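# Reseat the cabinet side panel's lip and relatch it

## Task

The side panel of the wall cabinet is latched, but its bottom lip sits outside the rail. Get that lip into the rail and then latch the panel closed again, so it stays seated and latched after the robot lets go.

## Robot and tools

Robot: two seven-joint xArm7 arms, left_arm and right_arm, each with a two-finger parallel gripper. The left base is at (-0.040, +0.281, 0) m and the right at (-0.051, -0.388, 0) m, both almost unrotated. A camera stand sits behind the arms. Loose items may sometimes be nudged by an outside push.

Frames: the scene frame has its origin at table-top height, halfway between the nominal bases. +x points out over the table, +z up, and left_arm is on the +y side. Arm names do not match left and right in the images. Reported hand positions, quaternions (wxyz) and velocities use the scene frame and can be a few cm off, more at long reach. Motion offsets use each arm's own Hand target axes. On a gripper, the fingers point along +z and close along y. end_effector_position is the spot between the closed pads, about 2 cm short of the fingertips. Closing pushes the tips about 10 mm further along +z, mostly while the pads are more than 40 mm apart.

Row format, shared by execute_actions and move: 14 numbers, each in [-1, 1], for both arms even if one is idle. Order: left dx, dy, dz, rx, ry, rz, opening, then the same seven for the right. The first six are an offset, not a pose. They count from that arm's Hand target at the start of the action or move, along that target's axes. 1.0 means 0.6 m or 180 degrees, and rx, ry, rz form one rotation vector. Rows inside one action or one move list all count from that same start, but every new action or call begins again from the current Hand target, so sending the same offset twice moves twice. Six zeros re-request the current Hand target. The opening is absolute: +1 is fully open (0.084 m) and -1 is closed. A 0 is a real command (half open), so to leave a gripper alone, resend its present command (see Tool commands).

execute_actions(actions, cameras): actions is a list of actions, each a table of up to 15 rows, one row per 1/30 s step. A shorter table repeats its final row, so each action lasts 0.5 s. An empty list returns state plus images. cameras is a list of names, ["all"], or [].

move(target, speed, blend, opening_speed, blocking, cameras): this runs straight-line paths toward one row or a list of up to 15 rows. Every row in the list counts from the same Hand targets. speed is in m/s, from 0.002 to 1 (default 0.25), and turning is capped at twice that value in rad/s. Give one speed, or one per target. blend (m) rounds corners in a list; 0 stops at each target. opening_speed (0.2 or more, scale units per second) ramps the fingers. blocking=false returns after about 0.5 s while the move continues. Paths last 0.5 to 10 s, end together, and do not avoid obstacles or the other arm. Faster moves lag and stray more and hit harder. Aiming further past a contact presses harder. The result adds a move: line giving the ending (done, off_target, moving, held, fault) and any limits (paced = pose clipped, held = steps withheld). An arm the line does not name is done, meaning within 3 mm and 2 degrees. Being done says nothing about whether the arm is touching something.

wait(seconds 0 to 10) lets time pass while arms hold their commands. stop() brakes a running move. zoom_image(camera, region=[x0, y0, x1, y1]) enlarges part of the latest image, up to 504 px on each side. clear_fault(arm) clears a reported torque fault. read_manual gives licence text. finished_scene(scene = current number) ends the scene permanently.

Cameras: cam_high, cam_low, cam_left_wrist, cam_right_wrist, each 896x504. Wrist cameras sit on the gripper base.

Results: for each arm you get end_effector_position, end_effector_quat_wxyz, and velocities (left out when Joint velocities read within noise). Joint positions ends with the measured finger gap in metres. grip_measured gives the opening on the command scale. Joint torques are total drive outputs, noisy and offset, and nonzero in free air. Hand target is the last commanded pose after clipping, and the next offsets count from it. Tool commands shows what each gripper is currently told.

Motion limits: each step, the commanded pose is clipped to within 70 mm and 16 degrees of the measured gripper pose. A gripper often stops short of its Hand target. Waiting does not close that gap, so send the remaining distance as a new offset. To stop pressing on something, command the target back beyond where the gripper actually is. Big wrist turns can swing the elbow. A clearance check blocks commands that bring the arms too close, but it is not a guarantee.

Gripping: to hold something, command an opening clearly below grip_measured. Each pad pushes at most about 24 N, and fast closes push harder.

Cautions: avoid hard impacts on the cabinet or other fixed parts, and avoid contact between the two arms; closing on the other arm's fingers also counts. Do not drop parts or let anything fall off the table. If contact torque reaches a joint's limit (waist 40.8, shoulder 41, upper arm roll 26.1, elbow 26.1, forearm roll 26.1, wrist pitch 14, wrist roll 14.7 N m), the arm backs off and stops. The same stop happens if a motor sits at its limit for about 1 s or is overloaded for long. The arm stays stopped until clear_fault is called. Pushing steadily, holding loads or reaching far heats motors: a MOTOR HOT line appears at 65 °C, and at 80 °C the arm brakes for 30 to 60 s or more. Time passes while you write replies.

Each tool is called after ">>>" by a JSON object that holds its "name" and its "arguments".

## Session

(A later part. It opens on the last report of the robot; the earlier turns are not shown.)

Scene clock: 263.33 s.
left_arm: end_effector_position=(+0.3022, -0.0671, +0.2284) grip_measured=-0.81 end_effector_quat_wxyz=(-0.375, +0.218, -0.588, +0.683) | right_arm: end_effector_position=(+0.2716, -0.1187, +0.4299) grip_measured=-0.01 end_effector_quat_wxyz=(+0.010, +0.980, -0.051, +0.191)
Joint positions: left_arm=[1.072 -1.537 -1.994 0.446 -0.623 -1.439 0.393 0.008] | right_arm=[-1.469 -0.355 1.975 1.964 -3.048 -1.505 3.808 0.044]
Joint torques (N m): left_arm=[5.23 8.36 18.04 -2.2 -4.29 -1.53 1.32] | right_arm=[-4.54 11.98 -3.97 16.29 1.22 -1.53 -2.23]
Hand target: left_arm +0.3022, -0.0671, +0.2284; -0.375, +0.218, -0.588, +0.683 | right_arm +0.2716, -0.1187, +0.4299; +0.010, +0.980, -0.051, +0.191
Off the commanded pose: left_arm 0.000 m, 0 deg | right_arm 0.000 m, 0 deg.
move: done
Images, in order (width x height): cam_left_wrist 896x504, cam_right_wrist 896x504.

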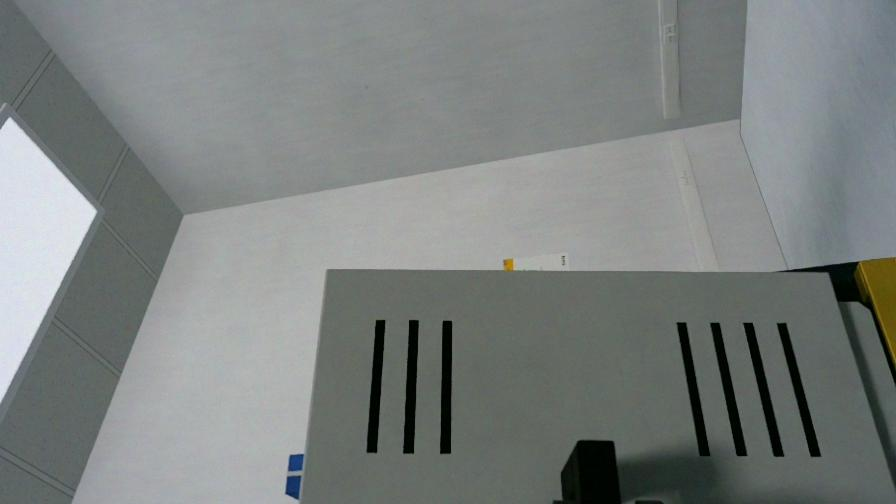

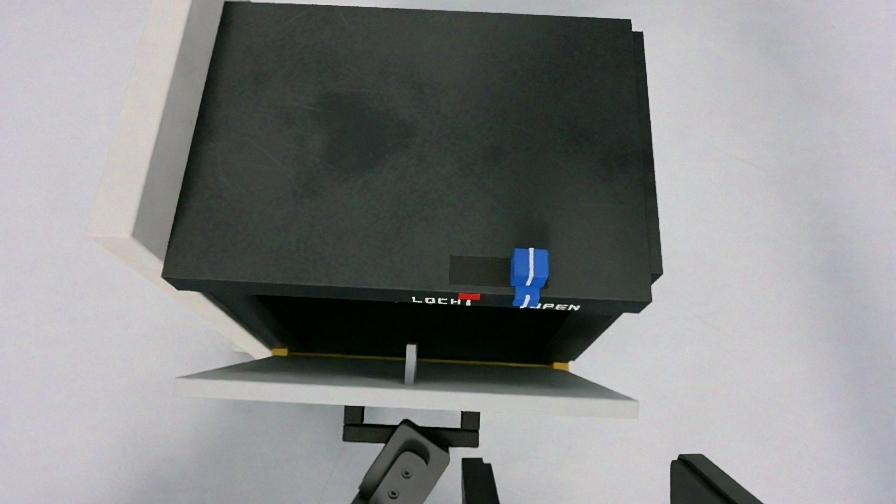

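>>> {"name": "move", "arguments": {"target": [[-0.0037,0.0011,0.0023,0,0,0,-1,0,0,0,0,0,0,0],[-0.0028,0.0075,0.0009,0,0,0,-1,0,0,0,0,0,0,0]], "cameras": ["cam_left_wrist","cam_right_wrist"], "speed": 0.03}}

>>> {"name": "zoom_image", "arguments": {"camera": "cam_right_wrist", "region": [240, 335, 360, 395]}}

>>> {"name": "zoom_image", "arguments": {"camera": "cam_right_wrist", "region": [480, 335, 600, 395]}}

>>> {"name": "zoom_image", "arguments": {"camera": "cam_left_wrist", "region": [740, 230, 896, 400]}}

Scene clock: 276.83 s.
left_arm: end_effector_position=(+0.3048, -0.0662, +0.2244) grip_measured=-0.81 end_effector_quat_wxyz=(-0.375, +0.218, -0.588, +0.683) | right_arm: end_effector_position=(+0.2716, -0.1187, +0.4299) grip_measured=-0.01 end_effector_quat_wxyz=(+0.010, +0.980, -0.051, +0.191)
Joint positions: left_arm=[1.086 -1.547 -2.004 0.456 -0.633 -1.444 0.39 0.008] | right_arm=[-1.469 -0.355 1.975 1.964 -3.048 -1.505 3.808 0.044]
Joint torques (N m): left_arm=[5.46 8.73 18.03 -2.52 -4.46 -1.08 1.33] | right_arm=[-4 11.94 -3.74 16.52 1.13 -1.48 -2.23]
Hand target: left_arm +0.3048, -0.0662, +0.2244; -0.375, +0.218, -0.588, +0.683 | right_arm +0.2716, -0.1187, +0.4299; +0.010, +0.980, -0.051, +0.191
Off the commanded pose: left_arm 0.000 m, 0 deg | right_arm 0.000 m, 0 deg.
move: done
Images, in order (width x height): cam_left_wrist 896x504, cam_right_wrist 896x504.

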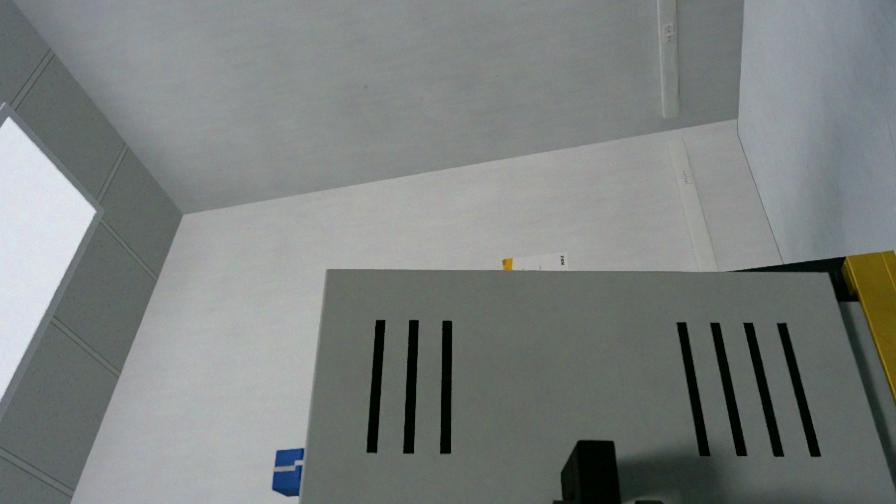

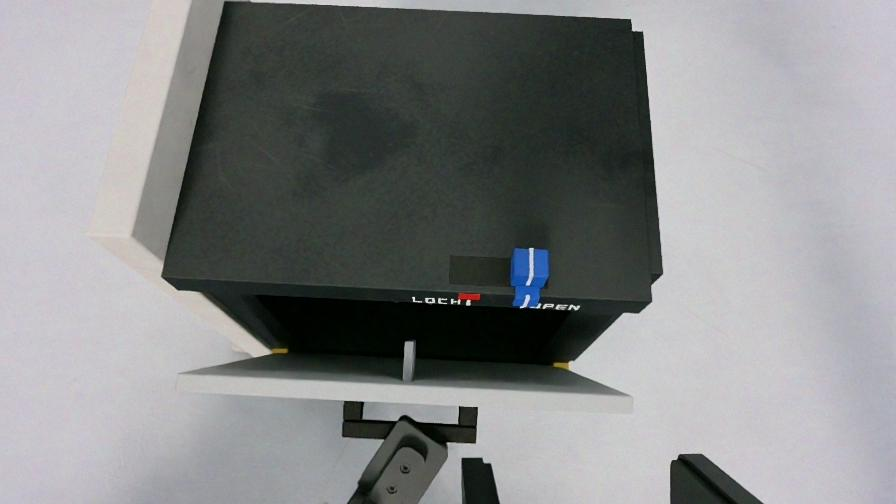

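Scaled by 4.200 from the camera's 896x504 image, which has a finer 1280x720 frame.

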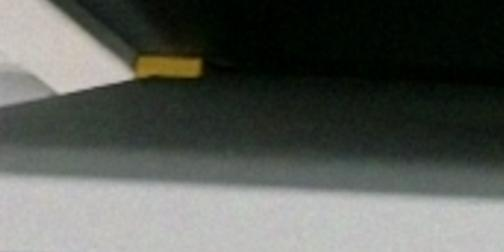

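Scaled by 4.200 from the camera's 896x504 image, which has a finer 1280x720 frame.

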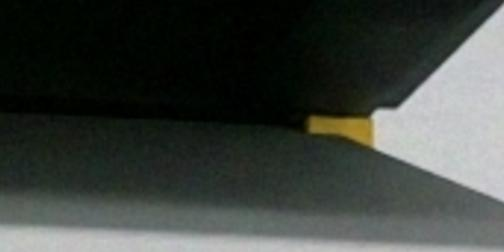

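Scaled by 2.965 from the camera's 896x504 image, which has a finer 1280x720 frame.

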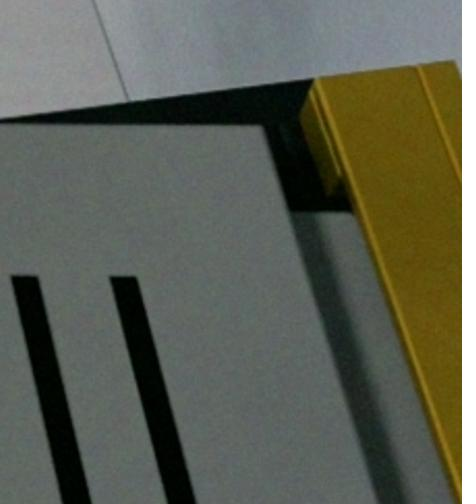

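>>> {"name": "move", "arguments": {"target": [-0.0118,0.0023,0.0173,-0.0345,0,-0.0234,-1,0,0,0,0,0,0,0], "cameras": ["cam_left_wrist","cam_right_wrist"], "speed": 0.03}}

>>> {"name": "zoom_image", "arguments": {"camera": "cam_left_wrist", "region": [740, 230, 896, 400]}}

Scene clock: 290.13 s.
left_arm: end_effector_position=(+0.3173, -0.0675, +0.2263) grip_measured=-0.81 end_effector_quat_wxyz=(+0.337, -0.259, +0.616, -0.663) | right_arm: end_effector_position=(+0.2716, -0.1187, +0.4299) grip_measured=-0.01 end_effector_quat_wxyz=(+0.010, +0.980, -0.051, +0.191)
Joint positions: left_arm=[1.105 -1.463 -1.911 0.434 -0.413 -1.432 0.33 0.008] | right_arm=[-1.469 -0.355 1.975 1.964 -3.048 -1.505 3.808 0.044]
Joint torques (N m): left_arm=[5.41 17.11 28.33 -4.74 -0.99 1 -1.26] | right_arm=[-4.11 11.81 -3.99 16.24 1.13 -1.41 -2.22]
Hand target: left_arm +0.3173, -0.0675, +0.2263; +0.337, -0.259, +0.616, -0.663 | right_arm +0.2716, -0.1187, +0.4299; +0.010, +0.980, -0.051, +0.191
Off the commanded pose: left_arm 0.000 m, 0 deg | right_arm 0.000 m, 0 deg.
move: done
Images, in order (width x height): cam_left_wrist 896x504, cam_right_wrist 896x504.

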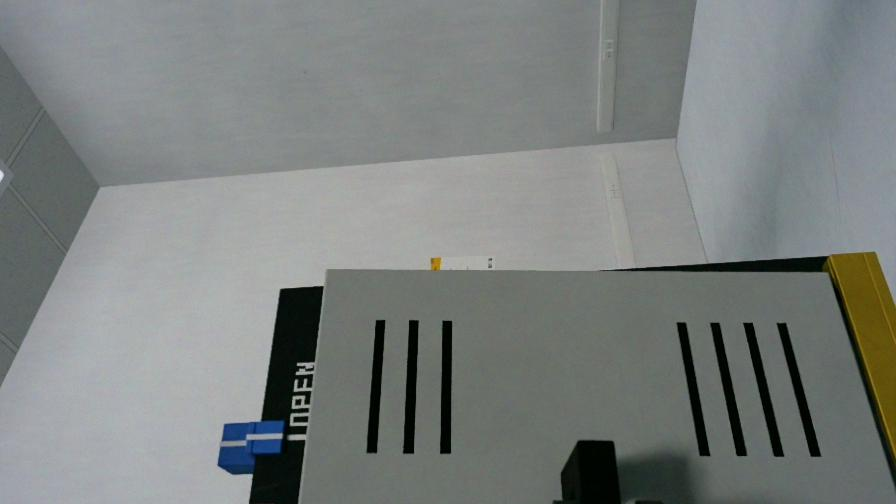

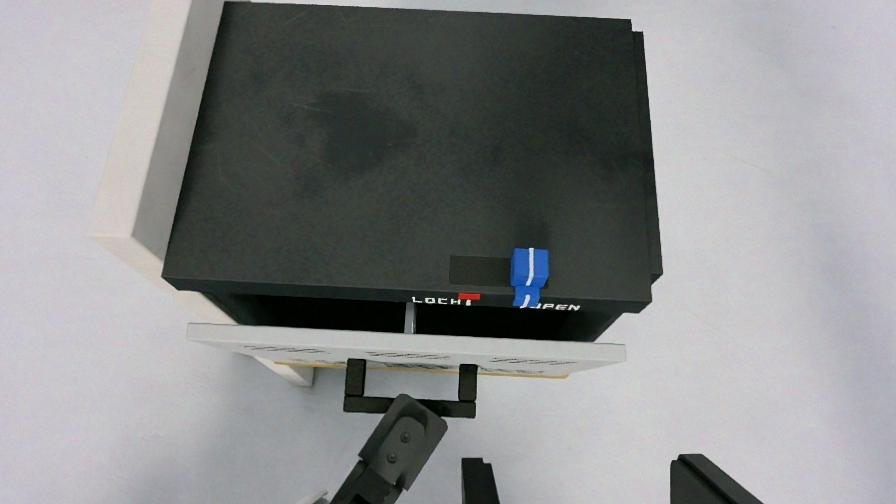

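Scaled by 2.965 from the camera's 896x504 image, which has a finer 1280x720 frame.

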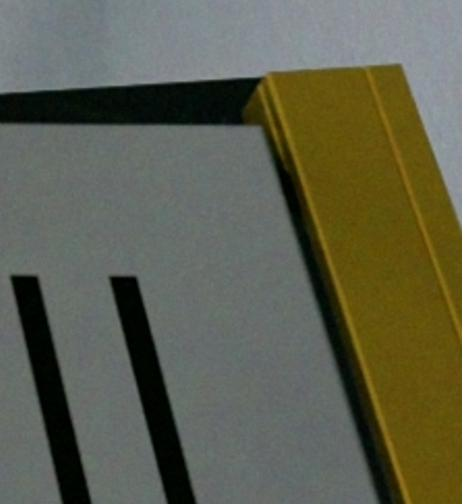

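>>> {"name": "move", "arguments": {"target": [-0.0133,-0.0037,0.0197,-0.0344,0,-0.0235,-1,0,0,0,0,0,0,0], "cameras": ["cam_left_wrist","cam_right_wrist"], "speed": 0.03}}

>>> {"name": "zoom_image", "arguments": {"camera": "cam_right_wrist", "region": [180, 250, 660, 420]}}

Scene clock: 297.53 s.
left_arm: end_effector_position=(+0.3309, -0.0690, +0.2304) grip_measured=-0.81 end_effector_quat_wxyz=(+0.298, -0.299, +0.641, -0.641) | right_arm: end_effector_position=(+0.2716, -0.1187, +0.4299) grip_measured=-0.01 end_effector_quat_wxyz=(+0.010, +0.980, -0.051, +0.191)
Joint positions: left_arm=[1.133 -1.367 -1.807 0.435 -0.174 -1.411 0.285 0.008] | right_arm=[-1.469 -0.355 1.975 1.964 -3.048 -1.505 3.808 0.044]
Joint torques (N m): left_arm=[13.67 11.74 6.65 4.56 5.78 10.33 -1.51] | right_arm=[-4.19 12.03 -4.01 16.09 1.32 -1.56 -2.21]
Hand target: left_arm +0.3311, -0.0689, +0.2303; +0.298, -0.300, +0.641, -0.641 | right_arm +0.2716, -0.1187, +0.4299; +0.010, +0.980, -0.051, +0.191
Off the commanded pose: left_arm 0.000 m, 0 deg | right_arm 0.000 m, 0 deg.
move: done
Images, in order (width x height): cam_left_wrist 896x504, cam_right_wrist 896x504.

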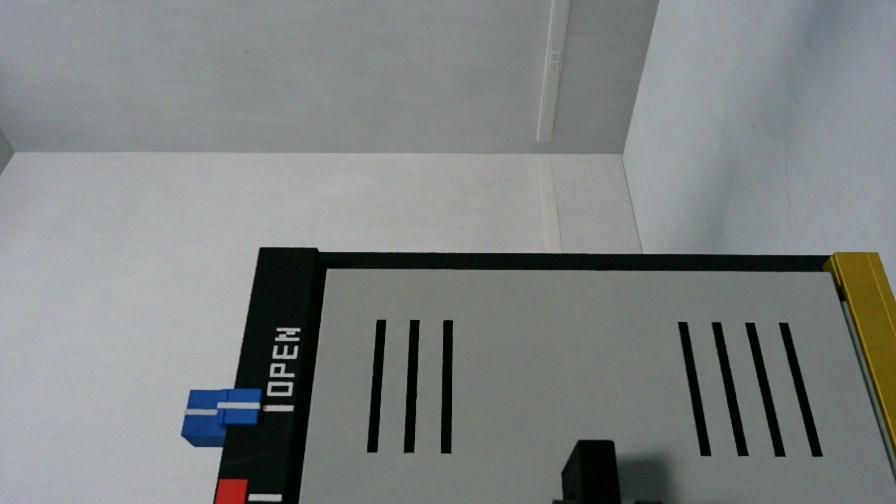

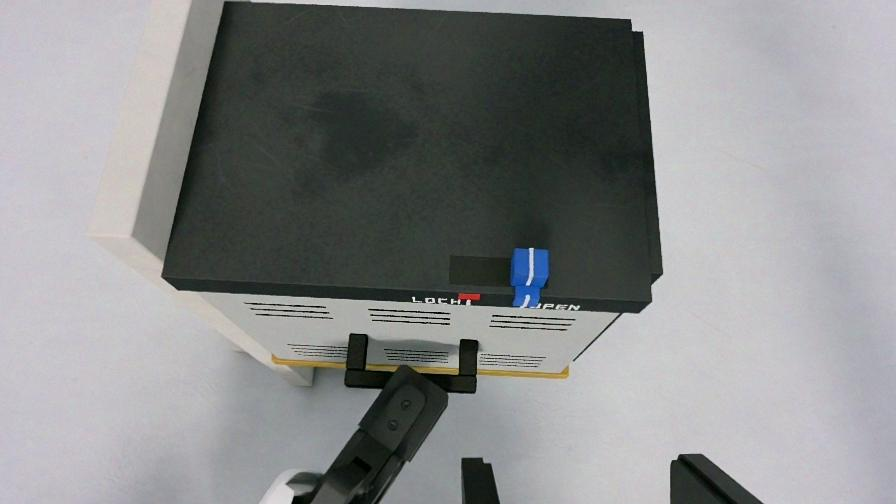

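Scaled by 1.050 from the camera's 896x504 image, which has a finer 1280x720 frame.

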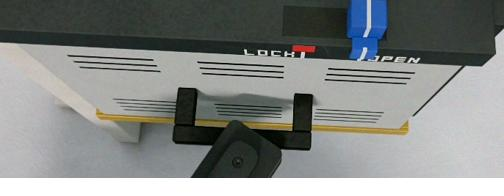

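>>> {"name": "move", "arguments": {"target": [[0,0.0042,0,0,0,0,-1,0.0797,0.0163,0.104,0,0.072,0,0],[0,0.0042,0,0,0,0,-1,0.0953,0.0163,0.1727,0,0.072,0,0],[0,0.0042,0,0,0,0,-1,0.0953,-0.05,0.1727,0,0.072,0,0]], "cameras": ["cam_left_wrist","cam_right_wrist"], "speed": [0.1,0.05,0.04]}}

>>> {"name": "zoom_image", "arguments": {"camera": "cam_left_wrist", "region": [740, 230, 896, 400]}}

Scene clock: 316.07 s.
left_arm: end_effector_position=(+0.3314, -0.0689, +0.2360) grip_measured=-0.81 end_effector_quat_wxyz=(+0.302, -0.294, +0.638, -0.645) | right_arm: end_effector_position=(+0.3476, -0.1366, +0.3761) grip_measured=-0.01 end_effector_quat_wxyz=(+0.016, +0.952, -0.050, +0.300)
Joint positions: left_arm=[1.133 -1.375 -1.795 0.436 -0.178 -1.415 0.283 0.008] | right_arm=[-1.322 -0.318 1.88 1.67 -3.24 -1.097 3.89 0.044]
Joint torques (N m): left_arm=[3.55 19.87 48.7 3.17 -12.14 -0.48 -0.08] | right_arm=[-4.17 8.58 -4.09 13.76 0.89 0.55 -2.43]
Hand target: left_arm +0.3314, -0.0689, +0.2360; +0.302, -0.294, +0.638, -0.645 (not the last commanded pose) | right_arm +0.3476, -0.1366, +0.3760; +0.016, +0.953, -0.050, +0.300 (not the last commanded pose)
Tool commands: left_gripper/opening=-1.0 right_gripper/opening=+0.0
Off the commanded pose: left_arm 0.008 m, 1 deg | right_arm 0.047 m, 0 deg.
TORQUE FAULT: the external load on joint 3 (upper arm roll) of the left arm reached its load limit, and that arm stopped. The contact can be on any part of that arm beyond that joint, not only on its tool. A torque fault puts only its own arm into a fault stop. That arm's remaining commands of this call were not run. The hold on joint 3 (upper arm roll) of that arm was moved back by the arm itself, up to 3 degrees, as the stop began, but a joint of that arm was then at its load limit, so every hold on that arm was set where that arm was. That arm may still press on what stopped it. That arm is still stopped at the end of this call. While its stop runs, that arm, its gripper or tool too, takes no new command.
CLEAR FAULT: the left arm stays stopped (state 4) until you call clear_fault(arm="left_arm").
End effector pose when the fault began: left_arm: position (+0.3311, -0.0689, +0.2292), quat_wxyz (+0.298, -0.299, +0.640, -0.642)
Joint positions when the fault began: left_arm=[1.135 -1.373 -1.813 0.437 -0.184 -1.412 0.283 0.008]
move: fault (left_arm), off_target (right_arm; braked at the fault stop of left_arm); path passed 1 of 3 targets
Images, in order (width x height): cam_left_wrist 896x504, cam_right_wrist 896x504.

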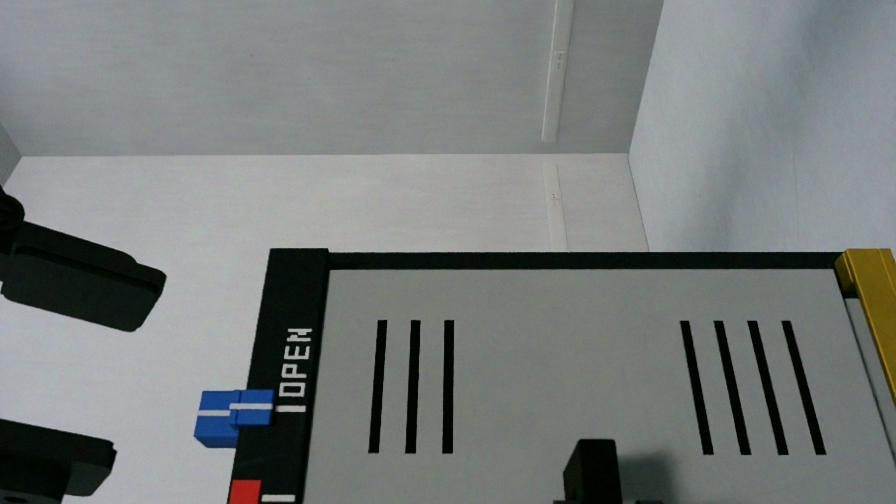

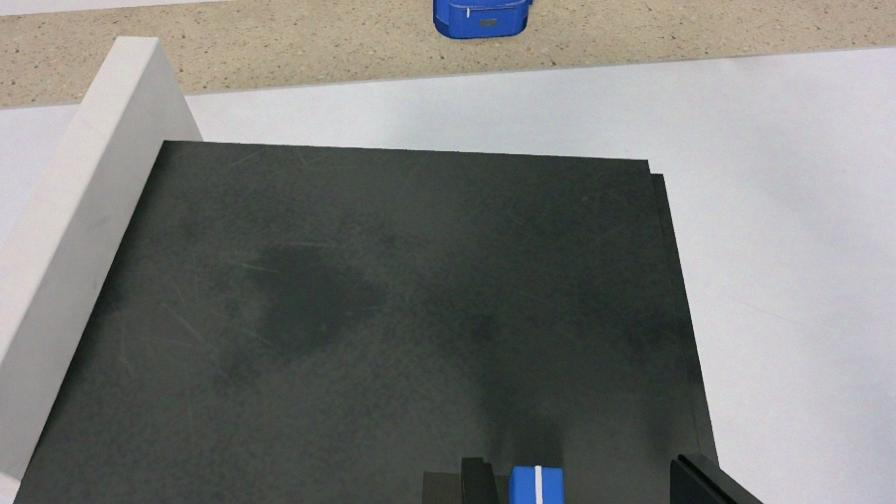

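Scaled by 2.965 from the camera's 896x504 image, which has a finer 1280x720 frame.

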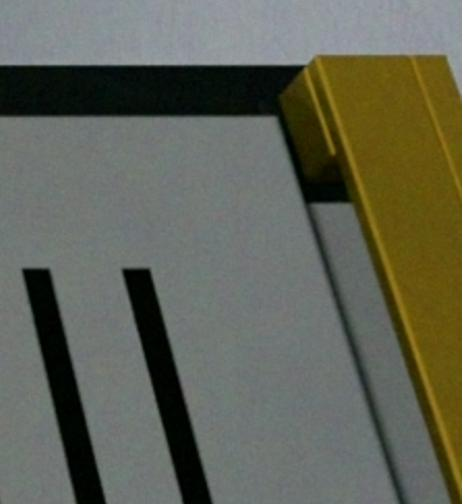

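>>> {"name": "clear_fault", "arguments": {"arm": "left_arm"}}

>>> {"name": "move", "arguments": {"target": [0.001,0.007,-0.0015,0,0,0,-0.9,0,0,0,0,0,0,0], "cameras": ["cam_left_wrist"], "speed": 0.03}}

>>> {"name": "zoom_image", "arguments": {"camera": "cam_left_wrist", "region": [740, 230, 896, 400]}}

Scene clock: 319.30 s.
left_arm: end_effector_position=(+0.3314, -0.0689, +0.2360) grip_measured=-0.81 end_effector_quat_wxyz=(+0.302, -0.294, +0.638, -0.645) | right_arm: end_effector_position=(+0.3476, -0.1366, +0.3760) grip_measured=-0.01 end_effector_quat_wxyz=(+0.016, +0.953, -0.050, +0.300)
Joint positions: left_arm=[1.133 -1.375 -1.795 0.436 -0.178 -1.415 0.283 0.008] | right_arm=[-1.322 -0.318 1.88 1.67 -3.24 -1.097 3.889 0.044]
Joint torques (N m): left_arm=[3.75 19.6 49.46 3.28 -12.23 -0.43 -0.08] | right_arm=[-4.67 9.01 -4.22 13.63 0.96 0.33 -2.33]
Hand target: left_arm +0.3314, -0.0689, +0.2360; +0.302, -0.294, +0.638, -0.645 (not the last commanded pose) | right_arm +0.3476, -0.1366, +0.3760; +0.016, +0.953, -0.050, +0.300 (not the last commanded pose)
Tool commands: left_gripper/opening=-1.0 right_gripper/opening=+0.0
Off the commanded pose: left_arm 0.008 m, 1 deg | right_arm 0.047 m, 0 deg.
TORQUE FAULT, CONTINUED: the left arm's stop, for the torque fault of joint 3 (upper arm roll) that an earlier result reported, is over. The call counts as one of the actions that you can send in this scene. The hold on joint 3 (upper arm roll) of that arm was moved back by the arm itself, up to 3 degrees, as the stop began, but a joint of that arm was then at its load limit, so every hold on that arm was set where that arm was. That arm's target is now where it stood when the stop ended, not its last command. That arm's gripper keeps its grip as last carried out, and that arm accepts commands again: back off and push less far.
CLEAR FAULT: your call cleared the left arm's torque fault. If a joint's load stays at its limit, that arm stops again at once.

Scene clock: 320.10 s.
left_arm: end_effector_position=(+0.3304, -0.0688, +0.2319) grip_measured=-0.81 end_effector_quat_wxyz=(+0.302, -0.294, +0.638, -0.645) | right_arm: end_effector_position=(+0.3476, -0.1366, +0.3760) grip_measured=-0.01 end_effector_quat_wxyz=(+0.016, +0.953, -0.050, +0.300)
Joint positions: left_arm=[1.133 -1.383 -1.81 0.436 -0.195 -1.417 0.283 0.008] | right_arm=[-1.322 -0.318 1.88 1.67 -3.24 -1.097 3.889 0.044]
Joint torques (N m): left_arm=[5.35 9.27 18.87 -0.76 -4.06 -2.24 -0.88] | right_arm=[-5.11 8.84 -4.05 14.13 1.05 0.55 -2.31]
Hand target: left_arm +0.3304, -0.0688, +0.2318; +0.302, -0.294, +0.638, -0.645 | right_arm +0.3476, -0.1366, +0.3760; +0.016, +0.953, -0.050, +0.300
Off the commanded pose: left_arm 0.000 m, 0 deg | right_arm 0.000 m, 0 deg.
move: done
Images, in order (width x height): cam_left_wrist 896x504.

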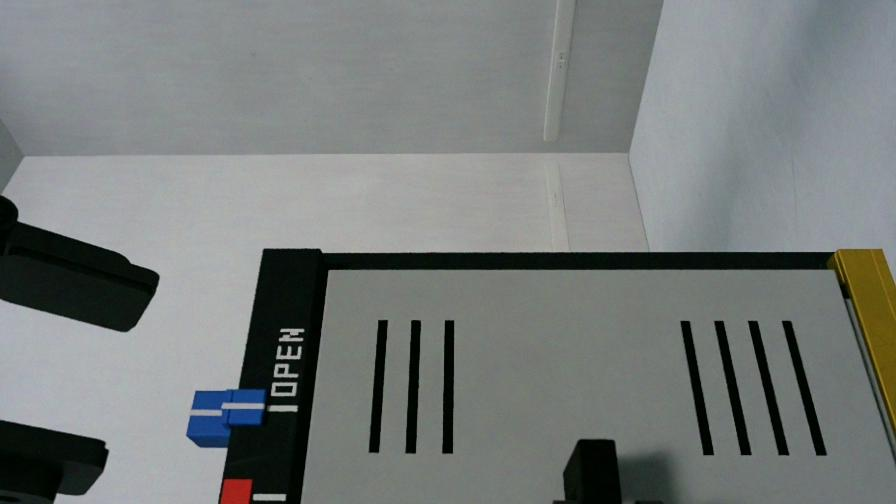

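Scaled by 2.965 from the camera's 896x504 image, which has a finer 1280x720 frame.

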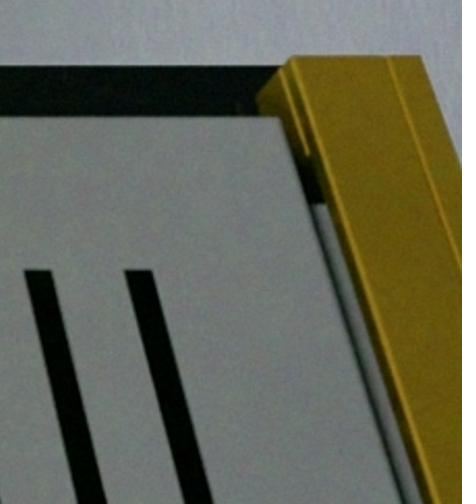

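>>> {"name": "move", "arguments": {"target": [[0,0.0033,0,0,0,0,-0.9,0,0,0.042,0,0,0,0],[0,0.0033,0,0,0,0,-0.9,0,-0.066,0.042,0,0,0,0]], "cameras": ["cam_left_wrist"], "speed": 0.04}}

Scene clock: 326.27 s.
left_arm: end_effector_position=(+0.3305, -0.0688, +0.2299) grip_measured=-0.81 end_effector_quat_wxyz=(+0.302, -0.294, +0.638, -0.645) | right_arm: end_effector_position=(+0.3661, -0.0987, +0.3553) grip_measured=-0.01 end_effector_quat_wxyz=(+0.016, +0.953, -0.050, +0.300)
Joint positions: left_arm=[1.135 -1.387 -1.817 0.438 -0.203 -1.418 0.282 0.008] | right_arm=[-1.518 -0.471 2.002 1.799 -3.097 -1.099 3.844 0.044]
Joint torques (N m): left_arm=[5.87 3.93 -5.04 2.98 5.04 4.86 -0.9] | right_arm=[-2.87 14.33 -4.44 19.05 1.45 -0.9 -2.22]
Hand target: left_arm +0.3305, -0.0688, +0.2298; +0.302, -0.294, +0.638, -0.645 | right_arm +0.3661, -0.0987, +0.3554; +0.016, +0.953, -0.050, +0.300
Off the commanded pose: left_arm 0.000 m, 0 deg | right_arm 0.000 m, 0 deg.
move: done
Images, in order (width x height): cam_left_wrist 896x504.

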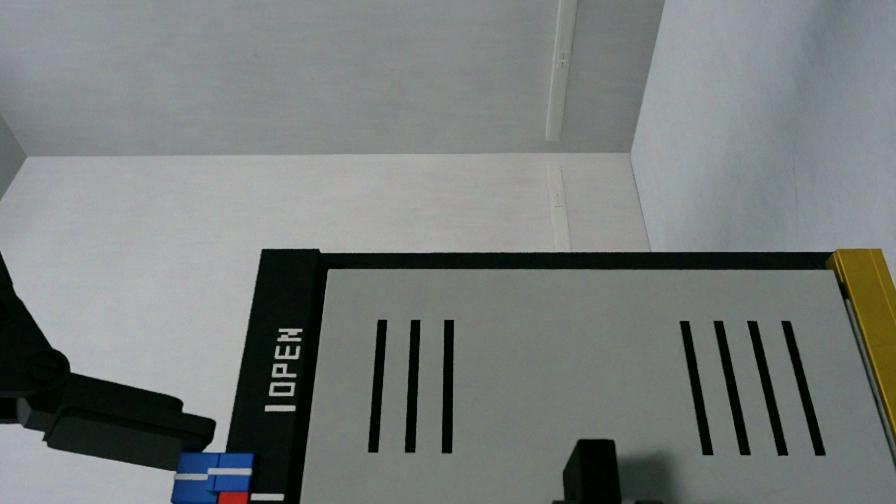

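>>> {"name": "move", "arguments": {"target": [0,-0.0012,0,0,0,0,-0.9,0,-0.0145,0,0,0,0,0], "cameras": ["cam_left_wrist","cam_right_wrist"], "speed": 0.04}}

>>> {"name": "zoom_image", "arguments": {"camera": "cam_left_wrist", "region": [100, 360, 360, 504]}}

Scene clock: 329.77 s.
left_arm: end_effector_position=(+0.3305, -0.0688, +0.2305) grip_measured=-0.81 end_effector_quat_wxyz=(+0.302, -0.294, +0.638, -0.645) | right_arm: end_effector_position=(+0.3670, -0.0903, +0.3553) grip_measured=-0.01 end_effector_quat_wxyz=(+0.016, +0.953, -0.050, +0.300)
Joint positions: left_arm=[1.135 -1.385 -1.815 0.437 -0.2 -1.418 0.282 0.008] | right_arm=[-1.546 -0.498 2.02 1.839 -3.076 -1.117 3.843 0.044]
Joint torques (N m): left_arm=[-5.56 13.94 13.89 -1.72 3.24 2.67 -0.58] | right_arm=[5.73 12.12 7.78 25.67 7.22 3.06 -2.21]
Hand target: left_arm +0.3304, -0.0688, +0.2306; +0.302, -0.294, +0.638, -0.645 | right_arm +0.3670, -0.0900, +0.3554; +0.016, +0.953, -0.050, +0.300
Off the commanded pose: left_arm 0.000 m, 0 deg | right_arm 0.000 m, 0 deg.
move: done
Images, in order (width x height): cam_left_wrist 896x504, cam_right_wrist 896x504.

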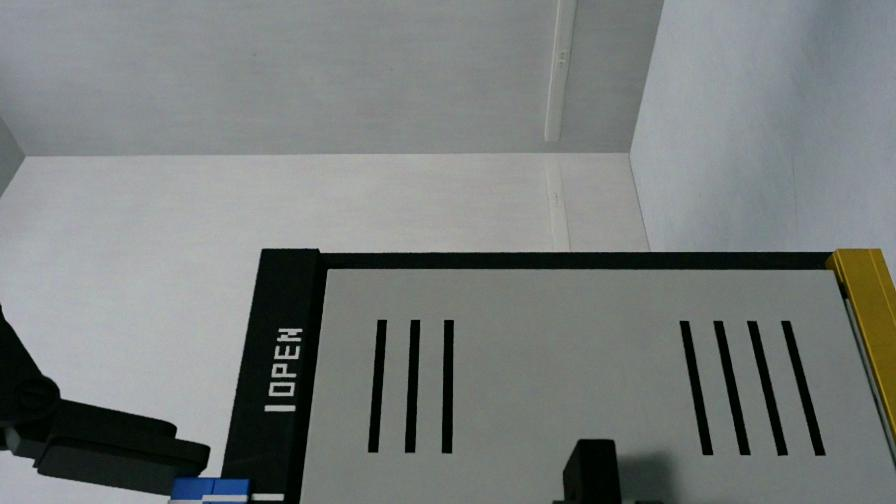

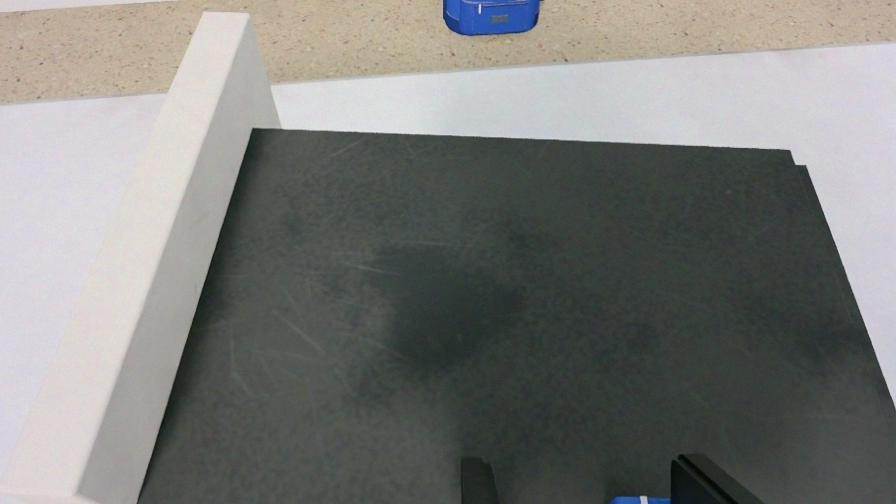

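Scaled by 1.938 from the camera's 896x504 image, which has a finer 1280x720 frame.

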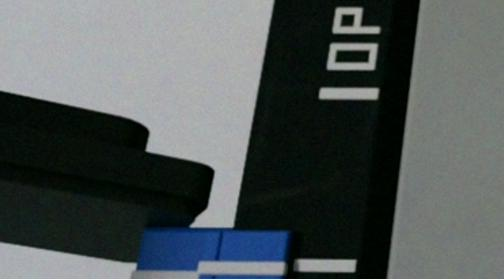

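>>> {"name": "move", "arguments": {"target": [[0,0,0,0,0,0,0.2,0,0.012,0,0,0,0,0],[0,0,-0.16,0,0,0,0.2,0,0.012,-0.13,0,0,0,0]], "cameras": ["all"], "speed": [0.04,0.12]}}

>>> {"name": "zoom_image", "arguments": {"camera": "cam_right_wrist", "region": [400, 380, 660, 504]}}

Scene clock: 335.93 s.
left_arm: end_effector_position=(+0.2571, -0.0069, +0.2292) grip_measured=+0.19 end_effector_quat_wxyz=(+0.302, -0.294, +0.638, -0.645) | right_arm: end_effector_position=(+0.3218, -0.0925, +0.4193) grip_measured=-0.01 end_effector_quat_wxyz=(+0.016, +0.952, -0.050, +0.300)
Joint positions: left_arm=[0.987 -1.361 -1.883 0.132 -0.297 -1.575 0.255 0.052] | right_arm=[-1.439 -0.431 1.966 1.946 -3.142 -1.293 3.878 0.044]
Joint torques (N m): left_arm=[-6.03 14.38 10.29 -4.99 -3.18 -1.79 -1.23] | right_arm=[-0.17 17.09 -6.94 16.83 -0.76 -1.18 2.12]
Hand target: left_arm +0.2571, -0.0069, +0.2292; +0.302, -0.294, +0.638, -0.645 | right_arm +0.3218, -0.0925, +0.4193; +0.016, +0.953, -0.050, +0.300
Off the commanded pose: left_arm 0.000 m, 0 deg | right_arm 0.000 m, 0 deg.
move: done

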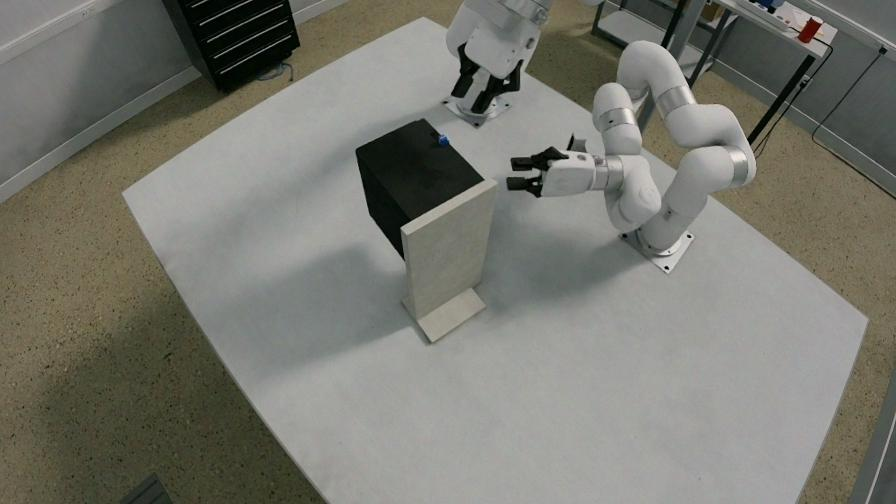

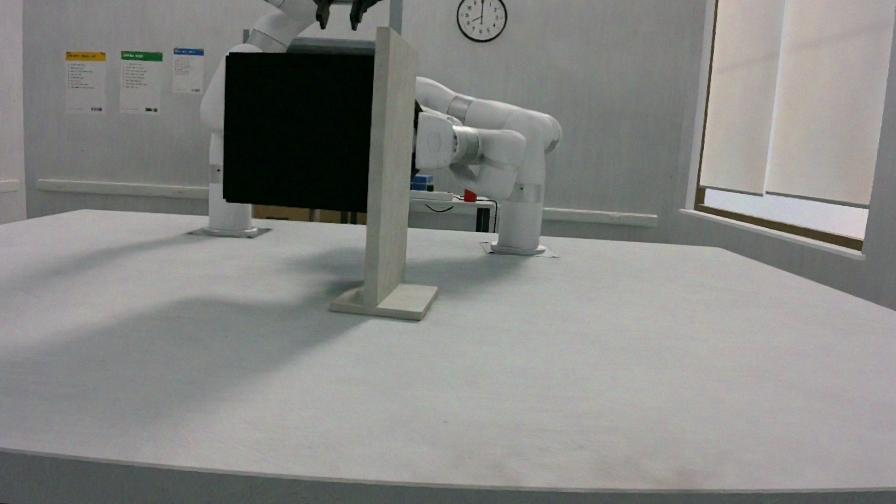

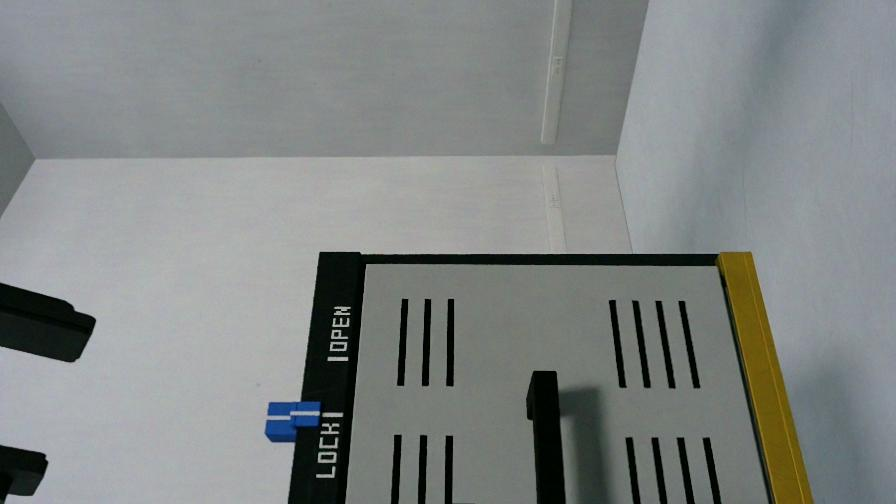

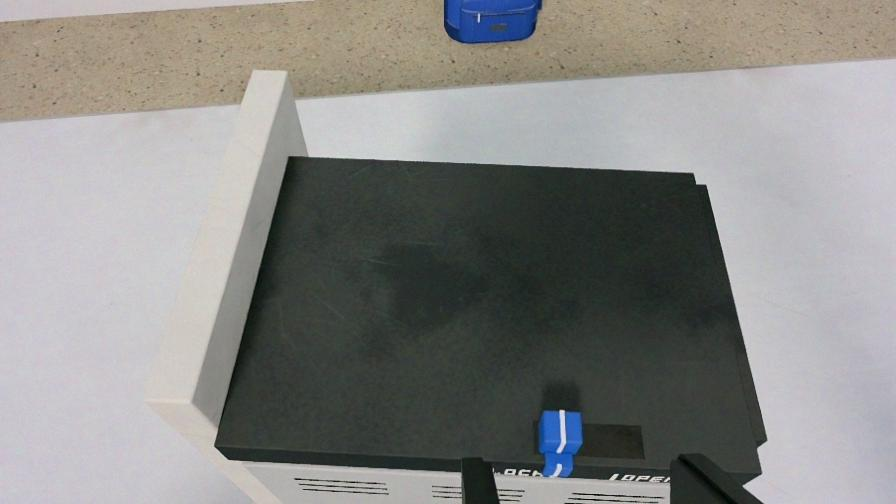

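Scaled by 1.938 from the camera's 896x504 image, which has a finer 1280x720 frame.

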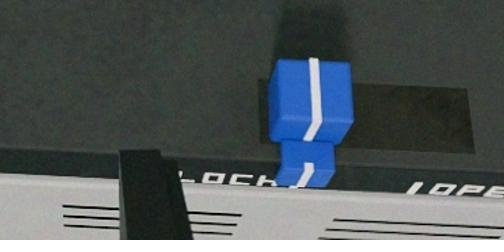

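Seated and locked.

>>> {"name": "finished_scene", "arguments": {"scene": 1}}

The scene is finished: the task was done.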